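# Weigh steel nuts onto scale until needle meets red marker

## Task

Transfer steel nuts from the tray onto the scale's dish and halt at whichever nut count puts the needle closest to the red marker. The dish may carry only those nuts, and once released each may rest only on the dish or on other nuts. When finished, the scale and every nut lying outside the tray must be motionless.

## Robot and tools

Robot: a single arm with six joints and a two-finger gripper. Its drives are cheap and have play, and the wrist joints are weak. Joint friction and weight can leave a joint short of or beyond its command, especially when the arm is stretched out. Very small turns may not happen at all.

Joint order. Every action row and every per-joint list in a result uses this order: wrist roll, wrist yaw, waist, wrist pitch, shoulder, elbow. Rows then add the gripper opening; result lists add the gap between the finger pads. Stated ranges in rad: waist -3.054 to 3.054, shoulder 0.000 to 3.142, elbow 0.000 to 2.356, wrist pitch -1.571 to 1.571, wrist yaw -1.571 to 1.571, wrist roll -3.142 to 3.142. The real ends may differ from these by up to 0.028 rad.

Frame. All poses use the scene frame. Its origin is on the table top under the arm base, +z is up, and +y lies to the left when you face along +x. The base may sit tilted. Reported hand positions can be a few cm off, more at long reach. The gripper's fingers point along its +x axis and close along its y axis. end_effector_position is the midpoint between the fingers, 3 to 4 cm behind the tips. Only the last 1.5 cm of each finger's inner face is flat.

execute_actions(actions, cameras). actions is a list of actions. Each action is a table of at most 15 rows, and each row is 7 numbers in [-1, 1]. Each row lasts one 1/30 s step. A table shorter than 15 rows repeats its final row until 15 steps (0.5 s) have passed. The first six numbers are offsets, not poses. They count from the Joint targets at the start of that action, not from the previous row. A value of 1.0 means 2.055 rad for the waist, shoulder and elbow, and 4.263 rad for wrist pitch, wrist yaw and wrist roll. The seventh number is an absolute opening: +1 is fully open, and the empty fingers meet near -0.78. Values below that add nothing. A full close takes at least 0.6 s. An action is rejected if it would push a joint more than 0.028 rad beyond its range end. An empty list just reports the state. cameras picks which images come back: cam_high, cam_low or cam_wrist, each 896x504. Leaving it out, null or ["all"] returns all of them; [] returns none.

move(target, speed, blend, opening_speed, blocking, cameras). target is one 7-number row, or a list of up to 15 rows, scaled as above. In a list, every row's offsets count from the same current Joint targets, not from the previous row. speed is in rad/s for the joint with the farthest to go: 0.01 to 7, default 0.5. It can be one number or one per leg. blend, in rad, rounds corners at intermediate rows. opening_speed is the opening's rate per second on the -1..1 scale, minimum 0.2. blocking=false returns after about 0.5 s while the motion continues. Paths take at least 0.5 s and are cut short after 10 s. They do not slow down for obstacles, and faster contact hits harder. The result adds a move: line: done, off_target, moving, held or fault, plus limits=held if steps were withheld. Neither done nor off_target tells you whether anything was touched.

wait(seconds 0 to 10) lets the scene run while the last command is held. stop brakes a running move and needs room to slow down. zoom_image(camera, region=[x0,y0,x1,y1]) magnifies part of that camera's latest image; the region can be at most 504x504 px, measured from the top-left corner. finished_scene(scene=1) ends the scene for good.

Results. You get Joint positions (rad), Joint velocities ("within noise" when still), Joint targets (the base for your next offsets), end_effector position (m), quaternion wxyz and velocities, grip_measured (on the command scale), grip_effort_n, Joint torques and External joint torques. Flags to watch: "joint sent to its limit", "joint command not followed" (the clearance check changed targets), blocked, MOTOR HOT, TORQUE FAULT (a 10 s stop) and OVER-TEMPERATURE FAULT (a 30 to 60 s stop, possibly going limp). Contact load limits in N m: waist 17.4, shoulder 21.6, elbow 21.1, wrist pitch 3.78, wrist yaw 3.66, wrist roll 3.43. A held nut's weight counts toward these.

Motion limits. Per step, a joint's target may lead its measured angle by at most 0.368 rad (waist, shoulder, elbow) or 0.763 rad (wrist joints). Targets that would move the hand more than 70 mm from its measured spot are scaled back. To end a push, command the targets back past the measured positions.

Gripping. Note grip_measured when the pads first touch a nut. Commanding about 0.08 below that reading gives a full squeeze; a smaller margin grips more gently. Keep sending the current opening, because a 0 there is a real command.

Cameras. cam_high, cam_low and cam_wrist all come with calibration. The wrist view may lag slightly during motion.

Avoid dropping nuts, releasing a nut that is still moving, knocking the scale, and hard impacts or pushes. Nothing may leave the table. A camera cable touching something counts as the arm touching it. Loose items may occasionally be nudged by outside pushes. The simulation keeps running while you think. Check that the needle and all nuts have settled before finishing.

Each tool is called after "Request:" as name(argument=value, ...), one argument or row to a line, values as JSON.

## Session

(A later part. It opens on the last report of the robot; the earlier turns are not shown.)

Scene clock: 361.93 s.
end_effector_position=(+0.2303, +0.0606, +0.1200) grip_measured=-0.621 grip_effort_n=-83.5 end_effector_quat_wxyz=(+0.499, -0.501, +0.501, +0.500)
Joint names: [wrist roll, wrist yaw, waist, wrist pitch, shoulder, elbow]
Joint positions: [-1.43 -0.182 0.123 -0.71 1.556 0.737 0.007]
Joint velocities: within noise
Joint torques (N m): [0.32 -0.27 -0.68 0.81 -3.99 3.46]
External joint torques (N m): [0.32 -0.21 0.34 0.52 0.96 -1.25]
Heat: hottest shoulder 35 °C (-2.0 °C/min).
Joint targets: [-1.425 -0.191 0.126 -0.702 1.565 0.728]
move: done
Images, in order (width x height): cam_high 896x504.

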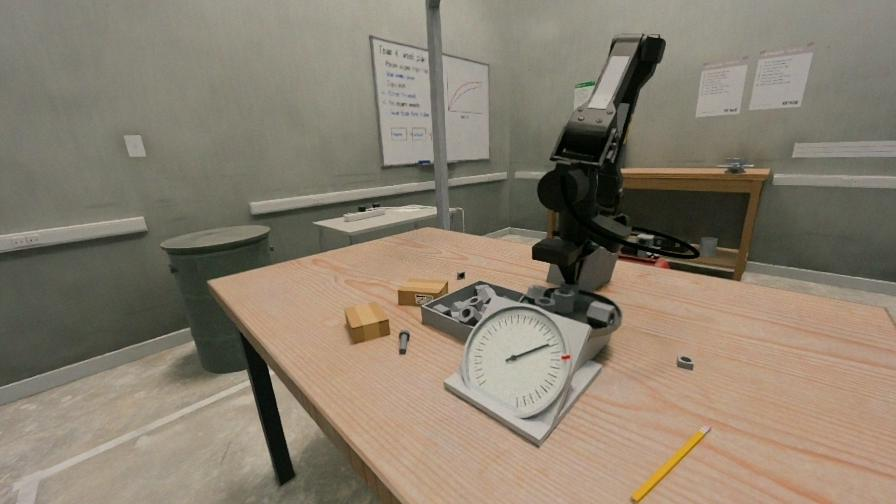

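Request:
move(
  target=[
    [0, 0, 0, 0, 0, 0, -0.48],
  ],
  speed=0.1,
  opening_speed=0.3,
  cameras=["cam_wrist", "cam_high"],
)

Request:
zoom_image(
  camera="cam_high",
  region=[462, 300, 582, 420],
)

Scene clock: 363.50 s.
end_effector_position=(+0.2309, +0.0608, +0.1200) grip_measured=-0.483 grip_effort_n=13.7 end_effector_quat_wxyz=(+0.500, -0.501, +0.500, +0.499)
Joint names: [wrist roll, wrist yaw, waist, wrist pitch, shoulder, elbow]
Joint positions: [-1.429 -0.182 0.123 -0.707 1.556 0.737 0.013]
Joint velocities: within noise
Joint torques (N m): [0.32 -0.27 -0.73 0.57 -4.01 3.41]
External joint torques (N m): [0.32 -0.22 0.32 0.29 0.91 -1.26]
Heat: hottest shoulder 35 °C (-2.0 °C/min).
Joint targets: [-1.425 -0.191 0.126 -0.702 1.565 0.728]
move: done
camera_calibration:
cam_wrist: T_world_to_cam=[[0.999831, 0.0166835, -0.00776945, -0.219264], [0.0183708, -0.930046, 0.366982, 0.0325351], [-0.00110339, -0.367063, -0.930195, 0.205665], [0, 0, 0, 1]] pos_world=[0.218856, 0.109409, 0.177665]
Images, in order (width x height): cam_high 896x504, cam_wrist 896x504.

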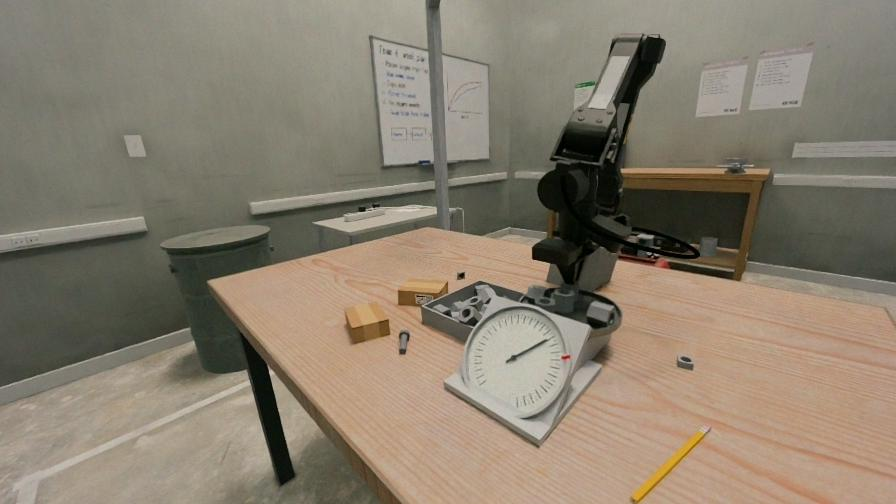

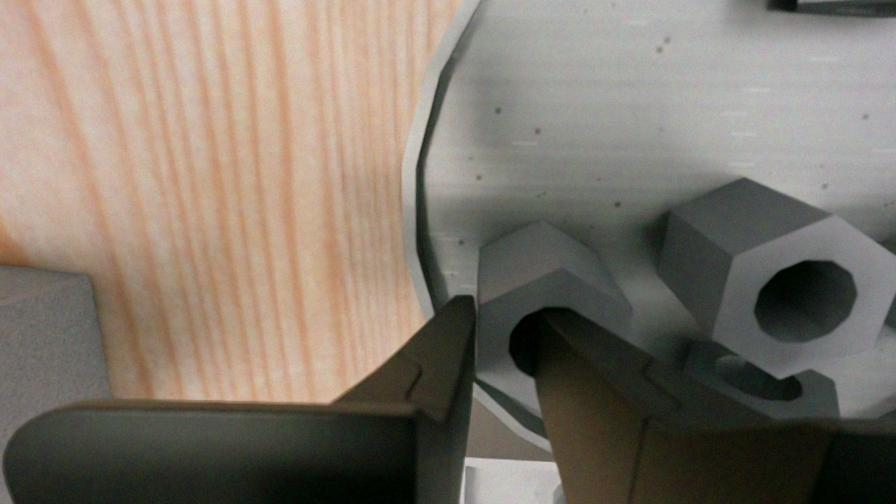

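Scaled by 4.200.

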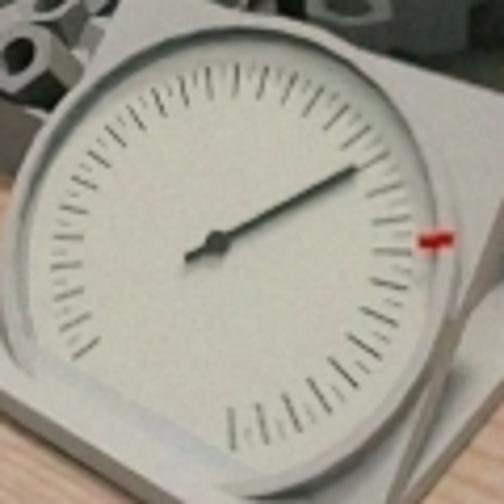

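Request:
move(
  target=[
    [-0.0027, 0, -0.0055, -0.0104, -0.0188, 0.0174, -0.48],
  ],
  speed=0.08,
  cameras=["cam_wrist", "cam_high"],
)

Request:
zoom_image(
  camera="cam_high",
  region=[462, 300, 582, 420],
)

Scene clock: 364.93 s.
end_effector_position=(+0.2303, +0.0612, +0.1281) grip_measured=-0.482 grip_effort_n=12.8 end_effector_quat_wxyz=(+0.500, -0.500, +0.502, +0.498)
Joint names: [wrist roll, wrist yaw, waist, wrist pitch, shoulder, elbow]
Joint positions: [-1.429 -0.182 0.119 -0.747 1.534 0.753 0.013]
Joint velocities: within noise
Joint torques (N m): [-0.12 -0.27 -1.35 0.18 -5.92 5.47]
External joint torques (N m): [-0.12 -0.22 -0.33 -0.14 -1.04 0.57]
Heat: hottest shoulder 35 °C (-2.0 °C/min).
Joint targets: [-1.436 -0.191 0.115 -0.746 1.526 0.763]
move: done
camera_calibration:
cam_wrist: T_world_to_cam=[[0.999887, 0.0122296, -0.00870891, -0.218241], [0.0145733, -0.930033, 0.367186, 0.0308605], [-0.00360905, -0.367271, -0.930107, 0.213845], [0, 0, 0, 1]] pos_world=[0.218538, 0.109909, 0.185666]
Images, in order (width x height): cam_high 896x504, cam_wrist 896x504.

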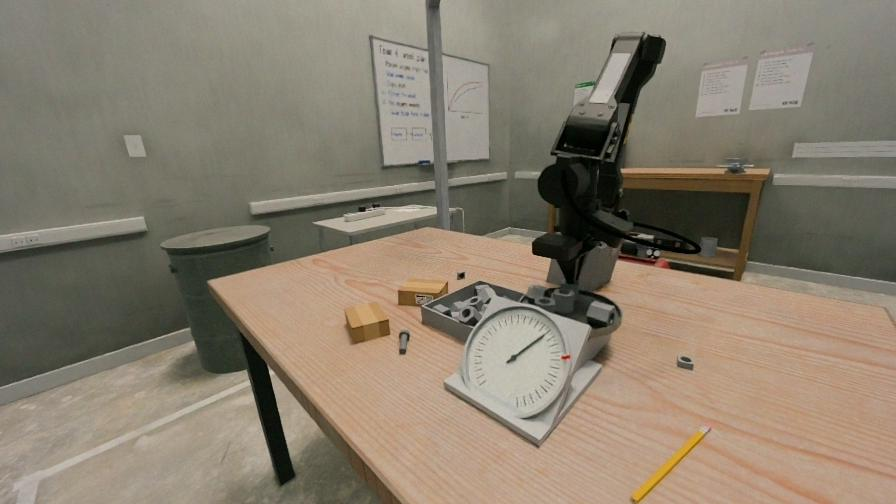

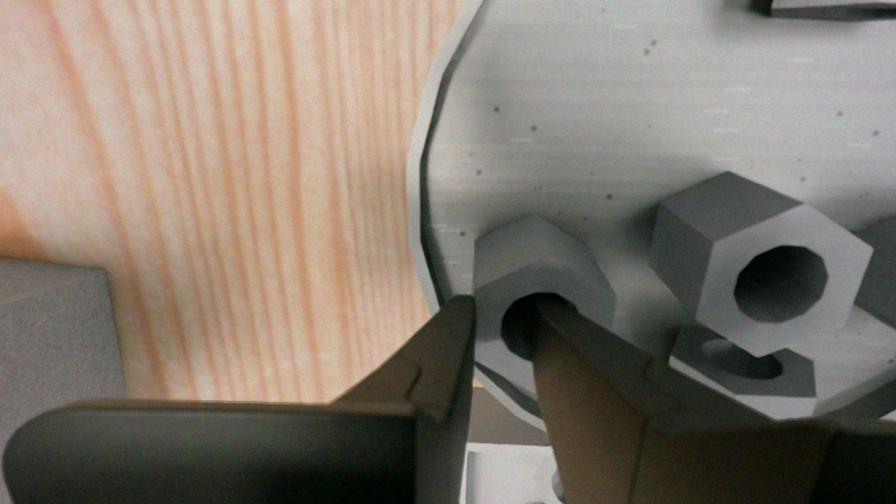

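Scaled by 4.200.

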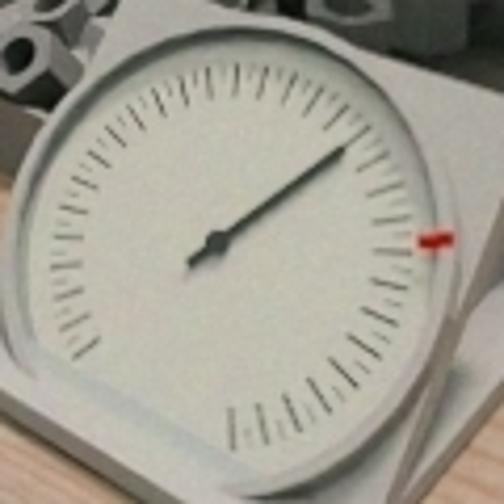

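Request:
move(
  target=[
    [-0.0103, 0, -0.0188, -0.0505, -0.0431, 0.0582, -0.48],
    [-0.1002, 0.0019, -0.2043, -0.0587, 0.0099, 0.0845, -0.48],
    [-0.1335, 0.0019, -0.272, -0.0814, 0.1805, 0.29, -0.48],
  ],
  speed=[0.25, 0.6, 0.6],
  blend=[0.04, 0.1, 0],
  cameras=["cam_wrist", "cam_high"],
)

Request:
zoom_image(
  camera="cam_wrist",
  region=[260, 10, 720, 340],
)

Request:
zoom_image(
  camera="cam_high",
  region=[462, 300, 582, 420],
)

Scene clock: 369.33 s.
end_effector_position=(+0.3132, -0.0982, +0.2018) grip_measured=-0.482 grip_effort_n=12.8 end_effector_quat_wxyz=(+0.504, -0.499, +0.501, +0.496)
Joint names: [wrist roll, wrist yaw, waist, wrist pitch, shoulder, elbow]
Joint positions: [-1.992 -0.182 -0.442 -1.094 1.885 1.349 0.013]
Joint velocities: within noise
Joint torques (N m): [-0.39 0.04 -1.61 0.06 -6.29 6.05]
External joint torques (N m): [-0.39 0.08 -0.02 -0.21 1.17 0.52]
Heat: hottest shoulder 35 °C (-1.0 °C/min).
Joint targets: [-2.006 -0.183 -0.444 -1.093 1.897 1.360]
move: done
camera_calibration:
cam_wrist: T_world_to_cam=[[0.999979, 0.00535866, -0.00351296, -0.300247], [0.00626986, -0.931358, 0.364051, -0.142557], [-0.00132099, -0.364066, -0.931372, 0.22409], [0, 0, 0, 1]] pos_world=[0.301431, -0.0495795, 0.259554]
Images, in order (width x height): cam_high 896x504, cam_wrist 896x504.

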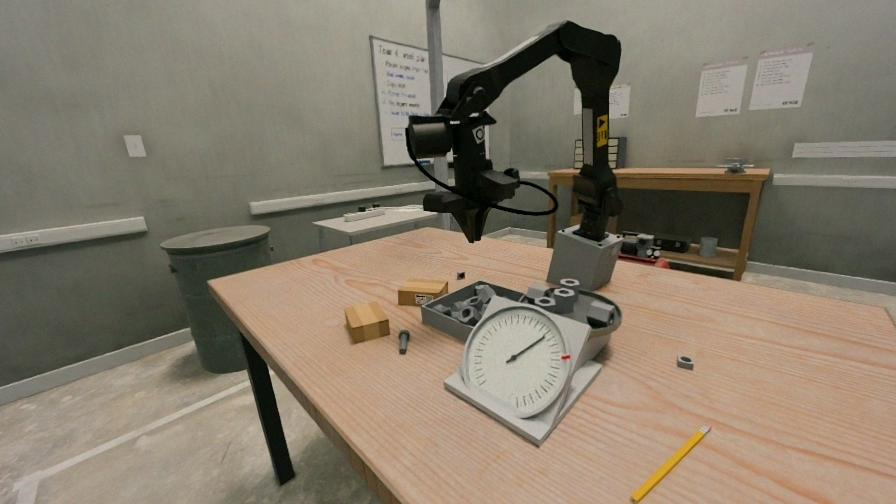

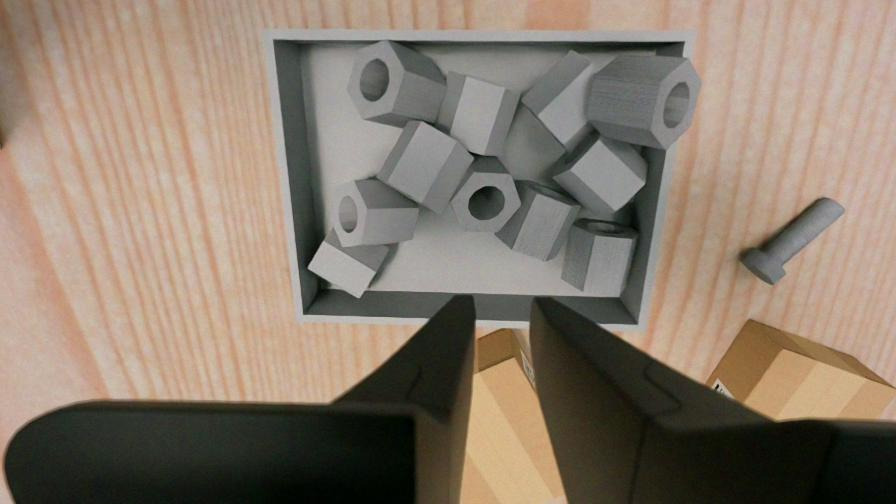

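Scaled by 1.096.

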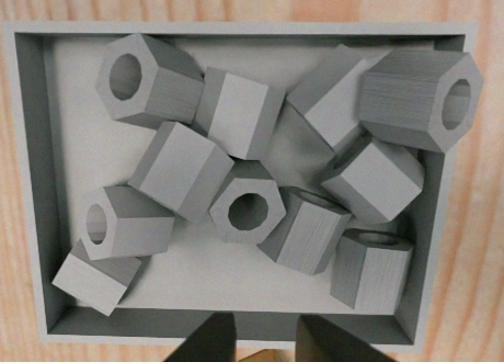

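Scaled by 4.200.

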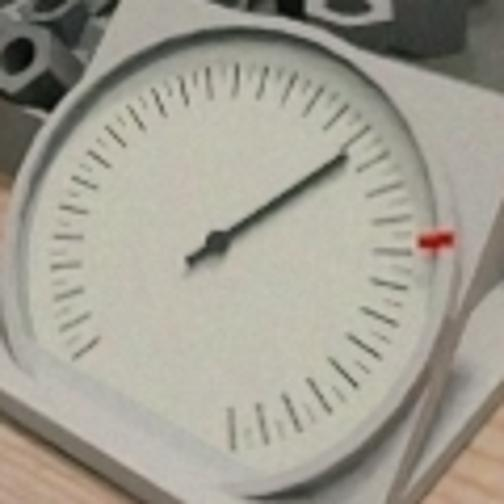

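Request:
zoom_image(
  camera="cam_wrist",
  region=[330, 30, 600, 240],
)

Request:
zoom_image(
  camera="cam_wrist",
  region=[460, 120, 700, 320],
)

Request:
zoom_image(
  camera="cam_high",
  region=[415, 270, 555, 350],
)

Scaled by 1.867.

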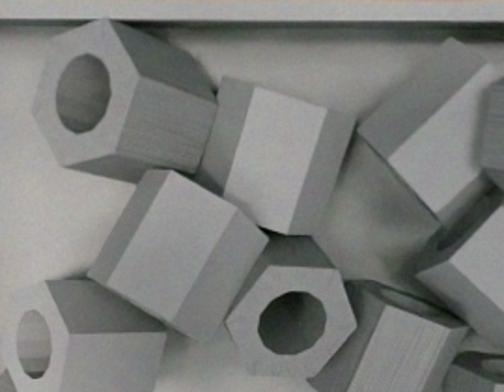

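Scaled by 2.100.

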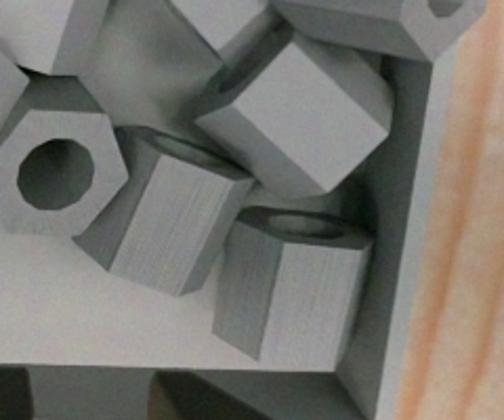

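Scaled by 3.600.

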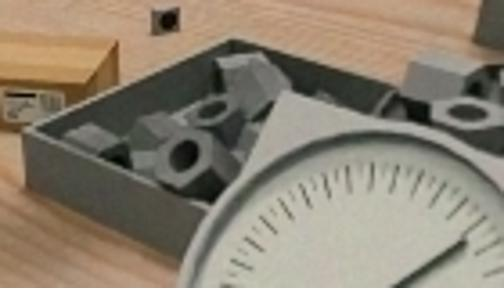

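Request:
move(
  target=[
    [-0.1045, 0.0016, 0.0105, 0.0926, 0.075, -0.1233, -0.47],
  ],
  speed=0.5,
  cameras=["cam_wrist", "cam_high", "cam_low"],
)

Request:
zoom_image(
  camera="cam_wrist",
  region=[280, 60, 700, 360],
)

Request:
zoom_image(
  camera="cam_high",
  region=[415, 230, 555, 350],
)

Scene clock: 385.17 s.
end_effector_position=(+0.3058, -0.1098, +0.1004) grip_measured=-0.472 grip_effort_n=13.3 end_effector_quat_wxyz=(-0.376, +0.600, -0.376, -0.598)
Joint names: [wrist roll, wrist yaw, waist, wrist pitch, shoulder, elbow]
Joint positions: [-2.436 -0.178 -0.427 -0.704 2.041 1.116 0.014]
Joint velocities: within noise
Joint torques (N m): [-0.44 0.22 -1.2 0.51 -6.82 3.26]
External joint torques (N m): [-0.44 0.24 0.43 0.25 0.95 -1.44]
Heat: hottest shoulder 36 °C (-1.0 °C/min).
Joint targets: [-2.451 -0.176 -0.423 -0.698 2.051 1.106]
move: done
camera_calibration:
cam_wrist: T_world_to_cam=[[0.893549, 0.448879, -0.00883701, -0.211369], [0.42051, -0.829856, 0.366757, -0.232219], [0.157296, -0.331431, -0.930275, 0.0802608], [0, 0, 0, 1]] pos_world=[0.273895, -0.0712282, 0.157965]

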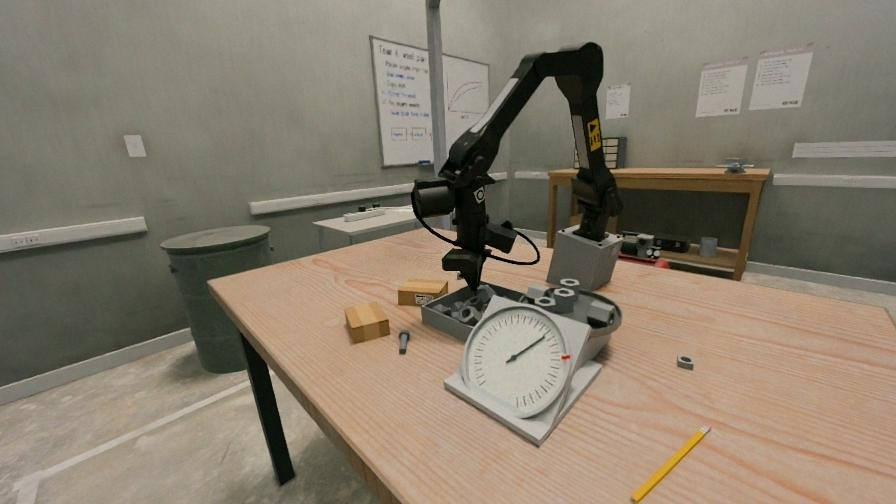

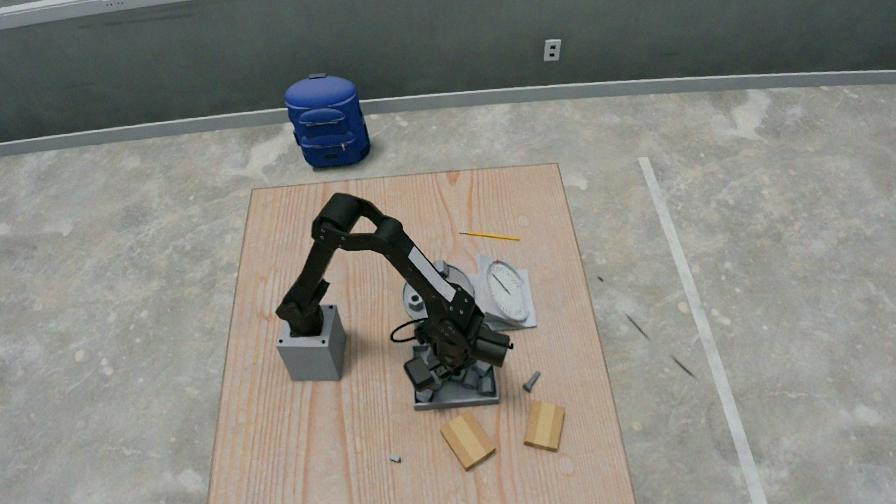

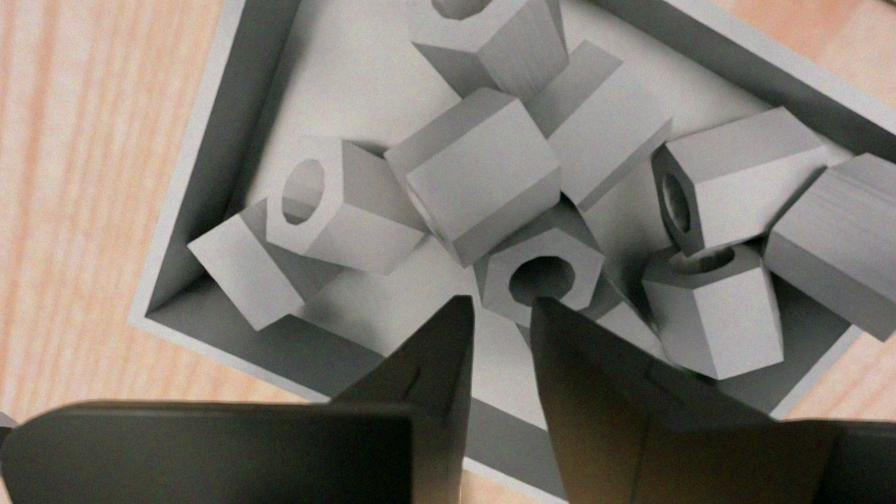

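Scaled by 1.200.

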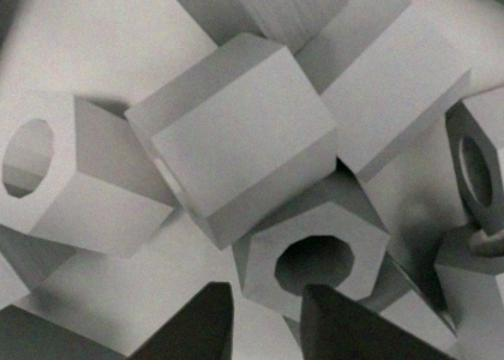

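Scaled by 3.600.

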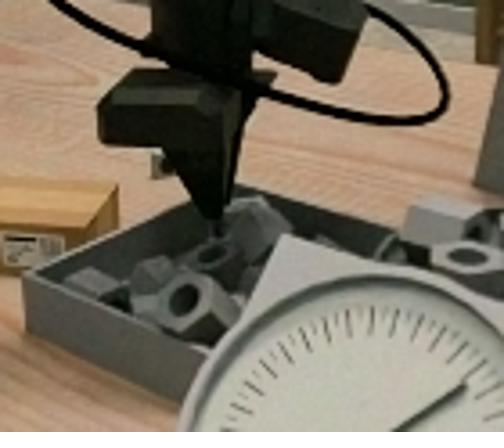

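Request:
move(
  target=[
    [0.02, 0, -0.015, -0.0263, 0.011, 0.0697, -0.47],
    [0.4893, 0, -0.015, -0.0263, 0.011, 0.0697, -0.47],
  ],
  speed=[0.4, 1.2],
  blend=[0.03, 0],
)

Request:
zoom_image(
  camera="cam_wrist",
  region=[280, 60, 700, 360],
)

Request:
zoom_image(
  camera="cam_high",
  region=[380, 200, 660, 350],
)

Scene clock: 397.37 s.
end_effector_position=(+0.3212, -0.1217, +0.1213) grip_measured=-0.472 grip_effort_n=12.3 end_effector_quat_wxyz=(+0.708, +0.021, +0.706, -0.022)
Joint names: [wrist roll, wrist yaw, waist, wrist pitch, shoulder, elbow]
Joint positions: [-0.379 -0.178 -0.451 -0.811 2.061 1.24 0.014]
Joint velocities: within noise
Joint torques (N m): [0.36 0.2 -1.84 0.18 -7.02 5.51]
External joint torques (N m): [0.36 0.22 -0.15 -0.16 1.26 0.43]
Heat: hottest shoulder 36 °C (+0.0 °C/min).
Joint targets: [-0.365 -0.176 -0.454 -0.810 2.074 1.249]
move: done
camera_calibration:
cam_wrist: T_world_to_cam=[[-0.0452669, -0.998942, -0.00808196, -0.0943289], [-0.93158, 0.0392904, 0.361407, 0.284463], [-0.360707, 0.0238888, -0.932373, 0.303328], [0, 0, 0, 1]] pos_world=[0.370142, -0.112652, 0.179246]

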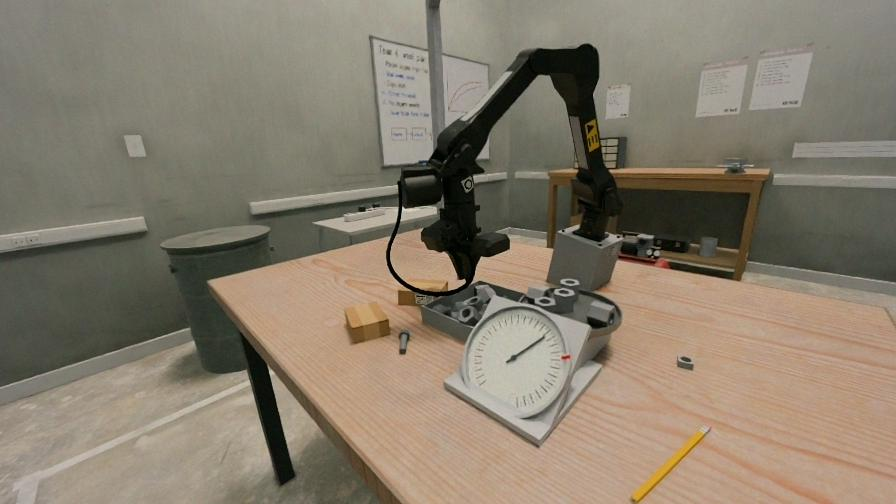

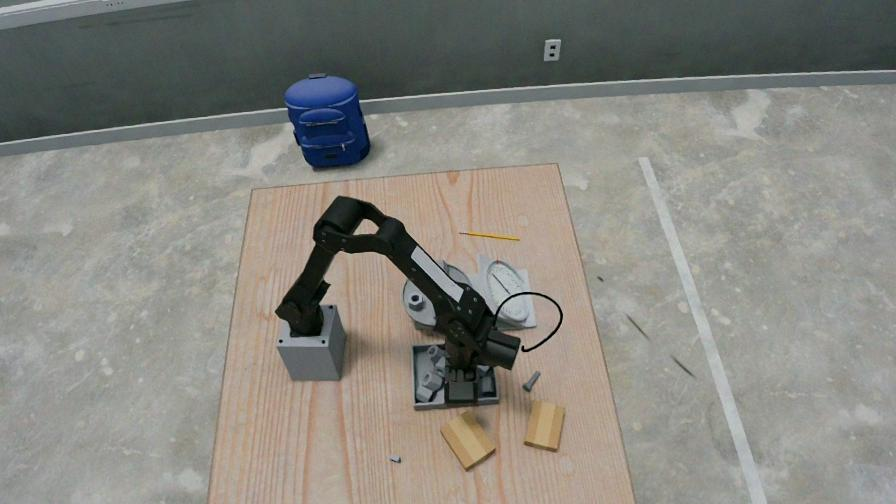

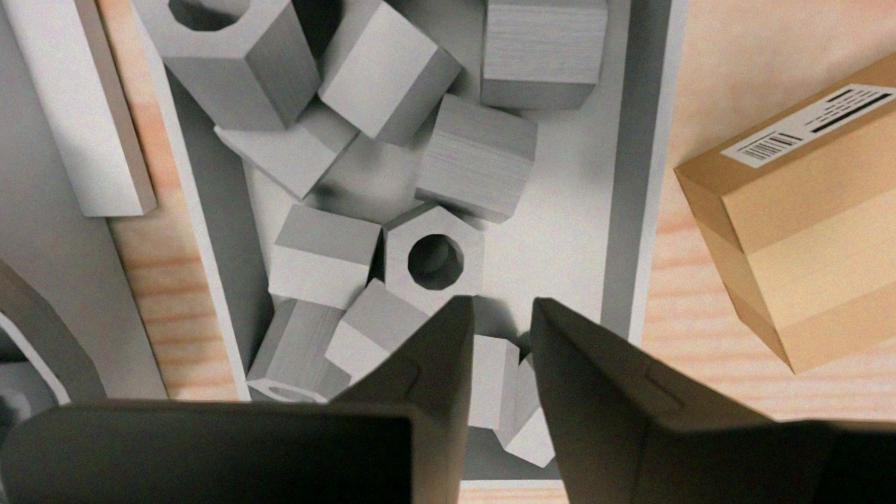

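Scaled by 1.200.

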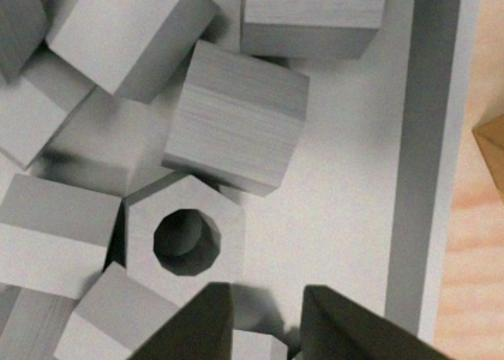

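Scaled by 1.800.

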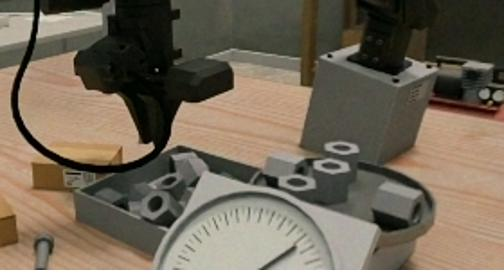

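Request:
move(
  target=[
    [-0.4917, 0, 0.0075, 0.008, -0.0395, -0.0516, -0.47],
    [-0.4917, 0, 0.0168, 0.035, 0.0019, -0.0742, -0.47],
  ],
  speed=[1.2, 0.3],
  blend=[0.03, 0],
  cameras=["cam_wrist"],
)

Request:
zoom_image(
  camera="cam_wrist",
  region=[380, 160, 680, 380],
)

Scene clock: 408.60 s.
end_effector_position=(+0.3063, -0.1106, +0.0901) grip_measured=-0.472 grip_effort_n=11.9 end_effector_quat_wxyz=(-0.371, +0.603, -0.372, -0.601)
Joint names: [wrist roll, wrist yaw, waist, wrist pitch, shoulder, elbow]
Joint positions: [-2.447 -0.178 -0.423 -0.667 2.067 1.106 0.014]
Joint velocities: within noise
Joint torques (N m): [-0.41 0.19 -1.24 0.56 -6.71 3.24]
External joint torques (N m): [-0.41 0.22 0.34 0.3 1.14 -1.34]
Heat: hottest shoulder 36 °C (+1.0 °C/min).
Joint targets: [-2.461 -0.176 -0.419 -0.661 2.078 1.097]
move: done
camera_calibration:
cam_wrist: T_world_to_cam=[[0.886727, 0.462204, -0.00914227, -0.208002], [0.432978, -0.823403, 0.366793, -0.232387], [0.162006, -0.329204, -0.930258, 0.0692586], [0, 0, 0, 1]] pos_world=[0.273839, -0.072409, 0.147765]
Images, in order (width x height): cam_wrist 896x504.

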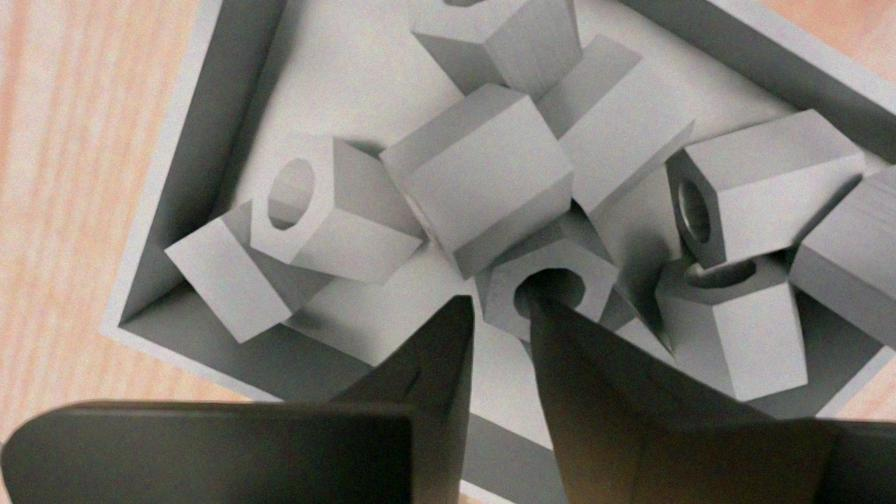

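Scaled by 1.680.

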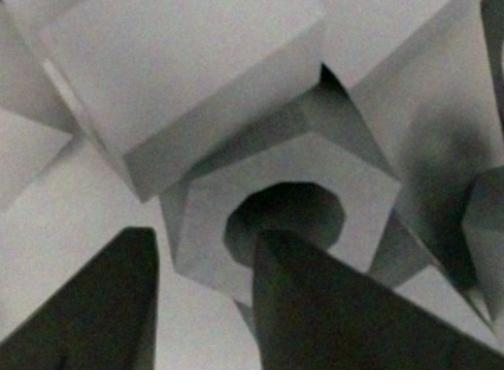

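Request:
move(
  target=[
    [0, 0, -0.0095, -0.0282, -0.037, 0.0273, -0.47],
    [-0.0218, -0.0205, -0.0345, -0.1142, 0.1049, 0.2063, -0.47],
    [-0.015, -0.0216, -0.0263, -0.0955, 0.1202, 0.177, -0.47],
  ],
  speed=[0.3, 0.5, 0.3],
  blend=[0.03, 0.03, 0],
  cameras=["cam_wrist", "cam_high"],
)

Request:
zoom_image(
  camera="cam_wrist",
  region=[380, 140, 680, 360],
)

Scene clock: 422.90 s.
end_effector_position=(+0.3166, -0.1219, +0.0925) grip_measured=-0.472 grip_effort_n=11.9 end_effector_quat_wxyz=(+0.398, -0.496, +0.356, +0.685)
Joint names: [wrist roll, wrist yaw, waist, wrist pitch, shoulder, elbow]
Joint positions: [-2.53 -0.257 -0.476 -1.067 2.312 1.47 0.014]
Joint velocities: within noise
Joint torques (N m): [0.33 -0.35 -1.43 -0.04 -8.16 3.14]
External joint torques (N m): [0.33 -0.28 0.39 0.18 1.15 -1.33]
Heat: hottest shoulder 36 °C (+1.0 °C/min).
Joint targets: [-2.525 -0.268 -0.473 -1.068 2.325 1.460]
move: done
camera_calibration:
cam_wrist: T_world_to_cam=[[0.889983, 0.445479, -0.0973578, -0.206804], [0.454518, -0.883812, 0.110862, -0.237584], [-0.0366593, -0.142916, -0.989056, 0.157157], [0, 0, 0, 1]] pos_world=[0.297799, -0.0953921, 0.161642]
Images, in order (width x height): cam_high 896x504, cam_wrist 896x504.

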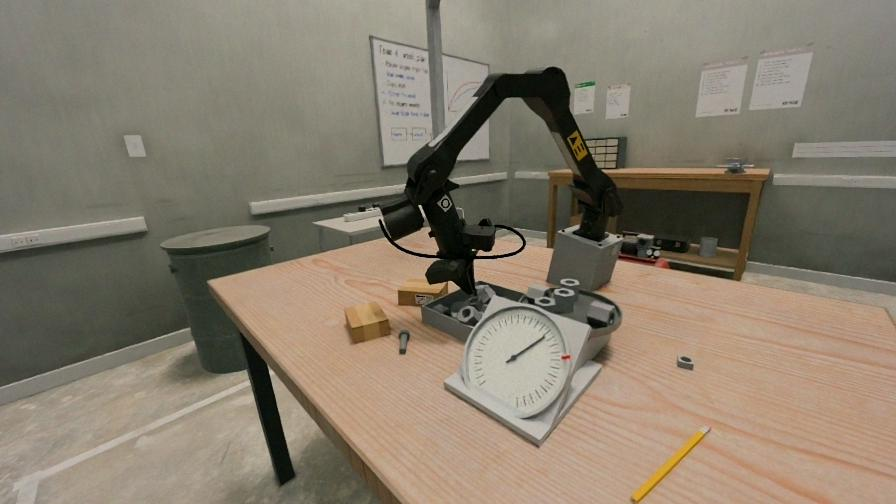

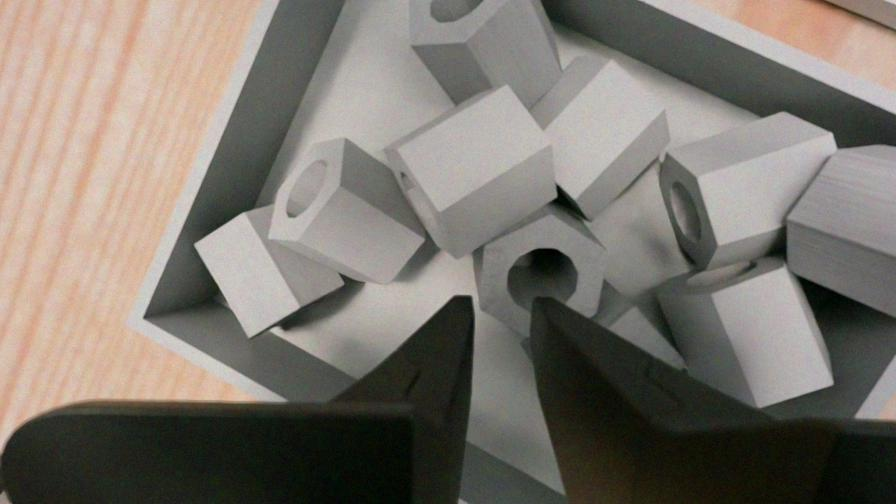

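Scaled by 1.680.

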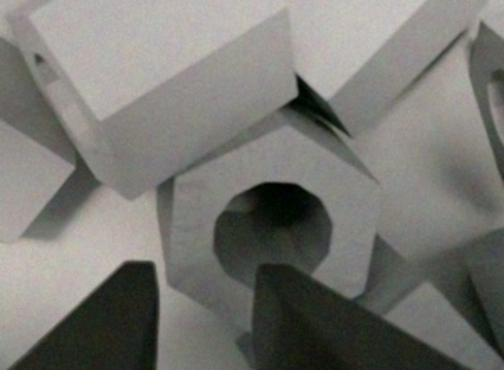

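Request:
move(
  target=[
    [0.0088, -0.0005, 0.0026, 0.0068, 0, -0.0159, -0.47],
  ],
  speed=0.1,
  cameras=["cam_wrist"],
)

Request:
zoom_image(
  camera="cam_wrist",
  region=[380, 160, 680, 380],
)

Scene clock: 431.67 s.
end_effector_position=(+0.3124, -0.1192, +0.0857) grip_measured=-0.472 grip_effort_n=11.4 end_effector_quat_wxyz=(+0.407, -0.487, +0.368, +0.680)
Joint names: [wrist roll, wrist yaw, waist, wrist pitch, shoulder, elbow]
Joint positions: [-2.492 -0.258 -0.472 -1.038 2.312 1.438 0.014]
Joint velocities: within noise
Joint torques (N m): [0.31 -0.36 -1.42 -0.05 -8.01 3.09]
External joint torques (N m): [0.31 -0.28 0.38 0.16 1.21 -1.33]
Heat: hottest shoulder 37 °C (+2.0 °C/min).
Joint targets: [-2.488 -0.270 -0.468 -1.039 2.325 1.428]
move: done
camera_calibration:
cam_wrist: T_world_to_cam=[[0.90327, 0.415129, -0.108492, -0.211709], [0.425971, -0.897945, 0.110645, -0.225328], [-0.0514878, -0.146157, -0.987921, 0.154755], [0, 0, 0, 1]] pos_world=[0.295182, -0.0918275, 0.154848]
Images, in order (width x height): cam_wrist 896x504.

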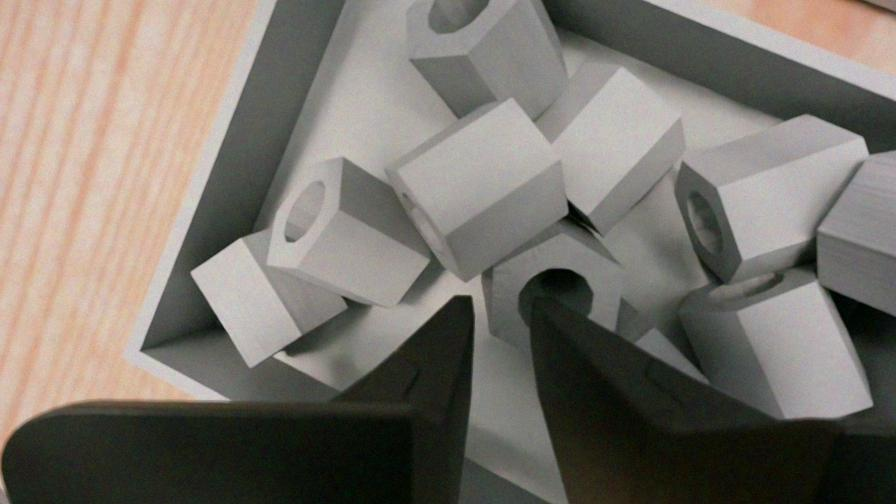

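Scaled by 1.680.

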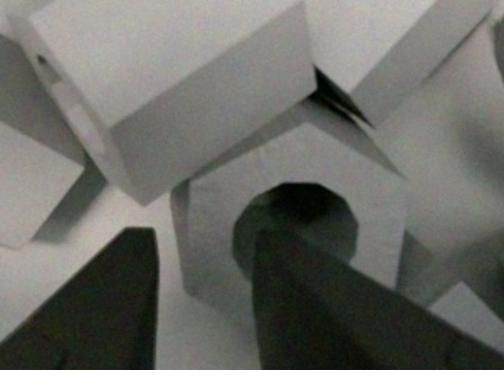

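Request:
move(
  target=[
    [0.0014, -0.0006, 0.0034, 0.0064, 0.0049, -0.0082, -0.47],
  ],
  speed=0.1,
  cameras=["cam_wrist"],
)

Request:
zoom_image(
  camera="cam_wrist",
  region=[380, 180, 680, 400],
)

Scene clock: 435.60 s.
end_effector_position=(+0.3119, -0.1175, +0.0789) grip_measured=-0.472 grip_effort_n=11.9 end_effector_quat_wxyz=(+0.407, -0.488, +0.367, +0.680)
Joint names: [wrist roll, wrist yaw, waist, wrist pitch, shoulder, elbow]
Joint positions: [-2.487 -0.261 -0.466 -1.011 2.32 1.422 0.014]
Joint velocities: within noise
Joint torques (N m): [0.33 -0.38 -1.32 -0.04 -7.71 2.88]
External joint torques (N m): [0.33 -0.3 0.47 0.16 1.44 -1.45]
Heat: hottest shoulder 37 °C (+2.0 °C/min).
Joint targets: [-2.482 -0.273 -0.461 -1.012 2.335 1.411]
move: done
camera_calibration:
cam_wrist: T_world_to_cam=[[0.902946, 0.416438, -0.106146, -0.212666], [0.426975, -0.897354, 0.111569, -0.223134], [-0.0487894, -0.146063, -0.988071, 0.147487], [0, 0, 0, 1]] pos_world=[0.294494, -0.0901262, 0.148049]
Images, in order (width x height): cam_wrist 896x504.

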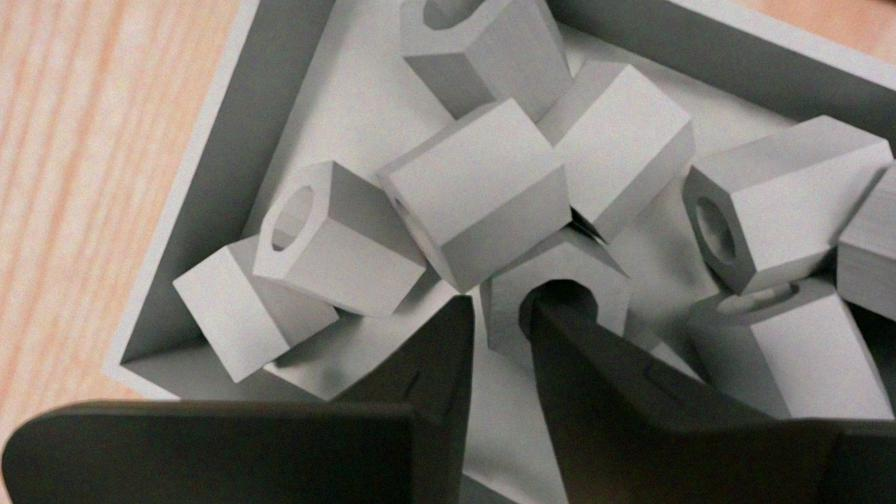

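Scaled by 1.680.

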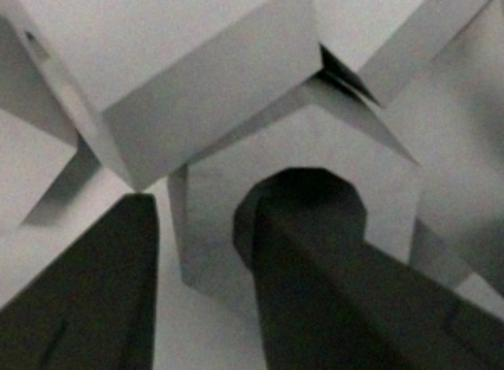

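Request:
move(
  target=[
    [0.0014, -0.0006, 0.0038, 0.0065, 0.0048, -0.0082, -0.47],
  ],
  speed=0.1,
  cameras=["cam_wrist"],
)

Request:
zoom_image(
  camera="cam_wrist",
  region=[380, 180, 680, 400],
)

Scene clock: 437.97 s.
end_effector_position=(+0.3112, -0.1161, +0.0715) grip_measured=-0.472 grip_effort_n=11.9 end_effector_quat_wxyz=(+0.406, -0.489, +0.367, +0.679)
Joint names: [wrist roll, wrist yaw, waist, wrist pitch, shoulder, elbow]
Joint positions: [-2.481 -0.261 -0.459 -0.982 2.33 1.406 0.014]
Joint velocities: within noise
Joint torques (N m): [0.33 -0.42 -1.23 -0.15 -7.55 2.75]
External joint torques (N m): [0.34 -0.35 0.64 0.02 1.69 -1.58]
Heat: hottest shoulder 37 °C (+2.0 °C/min).
Joint targets: [-2.476 -0.275 -0.453 -0.984 2.345 1.394]
move: done
camera_calibration:
cam_wrist: T_world_to_cam=[[0.902431, 0.417444, -0.106577, -0.213106], [0.428165, -0.896461, 0.114161, -0.221166], [-0.0478861, -0.148655, -0.987729, 0.139734], [0, 0, 0, 1]] pos_world=[0.2937, -0.0885348, 0.140555]
Images, in order (width x height): cam_wrist 896x504.

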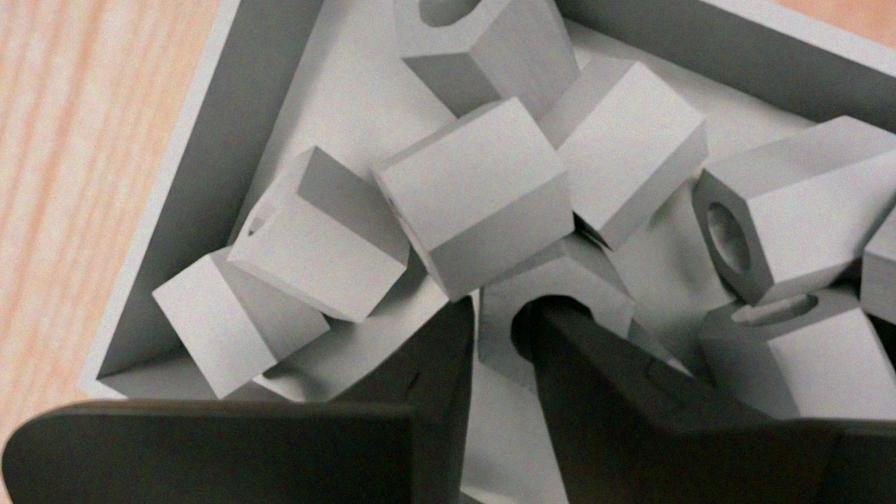

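Scaled by 1.680.

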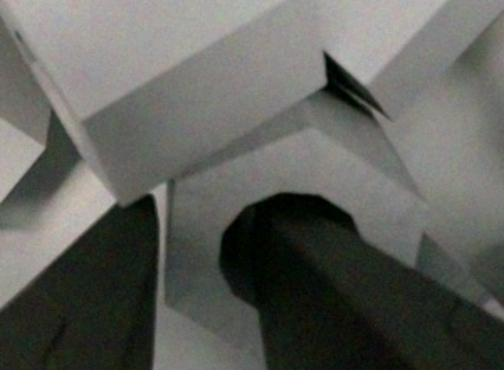

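Request:
move(
  target=[
    [0, 0, -0.0061, 0, 0, 0, -0.47],
  ],
  speed=0.1,
  cameras=["cam_wrist"],
)

Request:
zoom_image(
  camera="cam_wrist",
  region=[380, 180, 680, 400],
)

Scene clock: 440.57 s.
end_effector_position=(+0.3108, -0.1167, +0.0716) grip_measured=-0.472 grip_effort_n=11.9 end_effector_quat_wxyz=(+0.408, -0.488, +0.367, +0.679)
Joint names: [wrist roll, wrist yaw, waist, wrist pitch, shoulder, elbow]
Joint positions: [-2.481 -0.264 -0.462 -0.982 2.33 1.405 0.014]
Joint velocities: within noise
Joint torques (N m): [0.33 -0.35 -2.03 -0.14 -7.63 2.82]
External joint torques (N m): [0.33 -0.27 -0.24 0.06 1.54 -1.42]
Heat: hottest shoulder 37 °C (+2.0 °C/min).
Joint targets: [-2.476 -0.275 -0.465 -0.984 2.345 1.394]
move: done
camera_calibration:
cam_wrist: T_world_to_cam=[[0.904368, 0.413863, -0.104096, -0.213668], [0.424148, -0.89861, 0.11224, -0.220378], [-0.0470895, -0.145659, -0.988214, 0.139905], [0, 0, 0, 1]] pos_world=[0.293295, -0.0892267, 0.140749]
Images, in order (width x height): cam_wrist 896x504.

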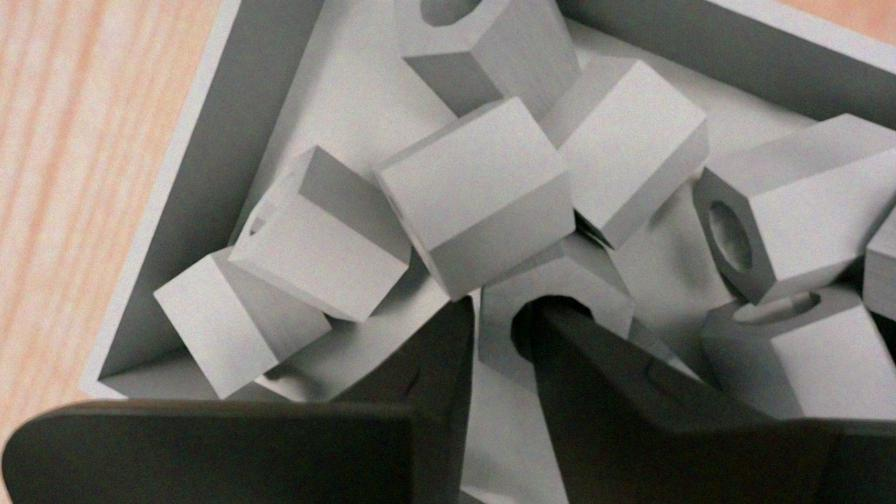

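Scaled by 1.680.

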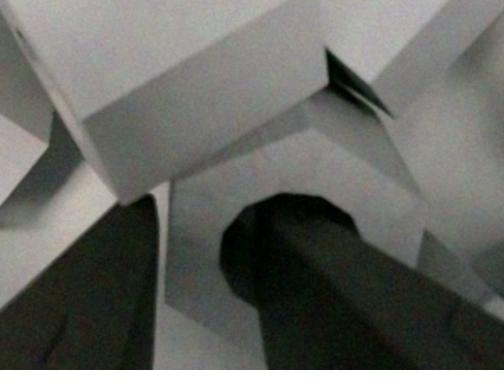

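Request:
move(
  target=[
    [0, 0, 0, 0, 0, 0, -0.75],
  ],
  speed=0.1,
  opening_speed=0.3,
  cameras=["cam_wrist"],
)

Request:
zoom_image(
  camera="cam_wrist",
  region=[380, 180, 680, 400],
)

Scene clock: 442.13 s.
end_effector_position=(+0.3099, -0.1171, +0.0717) grip_measured=-0.643 grip_effort_n=-83.5 end_effector_quat_wxyz=(+0.409, -0.487, +0.368, +0.679)
Joint names: [wrist roll, wrist yaw, waist, wrist pitch, shoulder, elbow]
Joint positions: [-2.481 -0.264 -0.464 -0.983 2.33 1.404 0.006]
Joint velocities: within noise
Joint torques (N m): [0.33 -0.35 -1.83 -0.1 -7.63 2.95]
External joint torques (N m): [0.33 -0.27 0 0.11 1.45 -1.24]
Heat: hottest shoulder 37 °C (+1.0 °C/min).
Joint targets: [-2.476 -0.275 -0.465 -0.984 2.345 1.394]
move: done
camera_calibration:
cam_wrist: T_world_to_cam=[[0.905282, 0.411539, -0.105355, -0.213105], [0.42193, -0.899887, 0.110359, -0.219734], [-0.0493906, -0.144359, -0.988292, 0.140695], [0, 0, 0, 1]] pos_world=[0.292582, -0.0897237, 0.140845]
Images, in order (width x height): cam_wrist 896x504.

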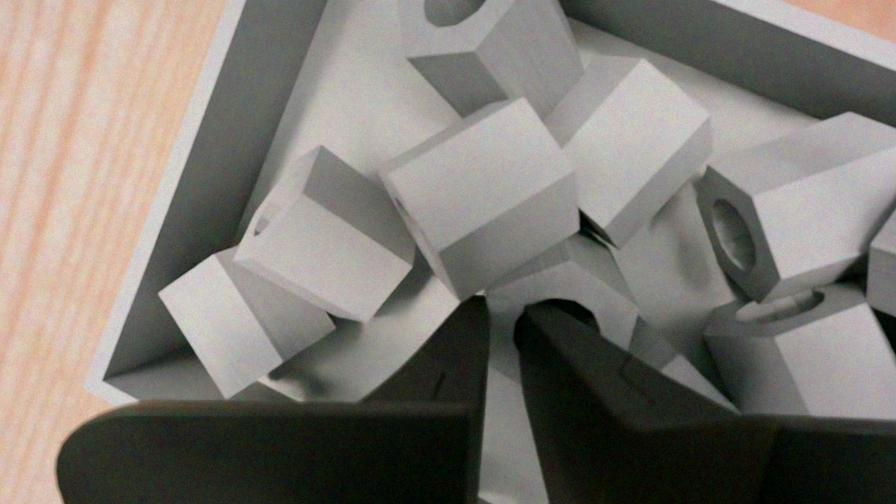

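Scaled by 1.680.

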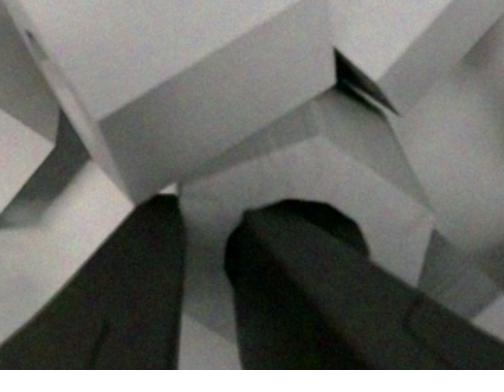

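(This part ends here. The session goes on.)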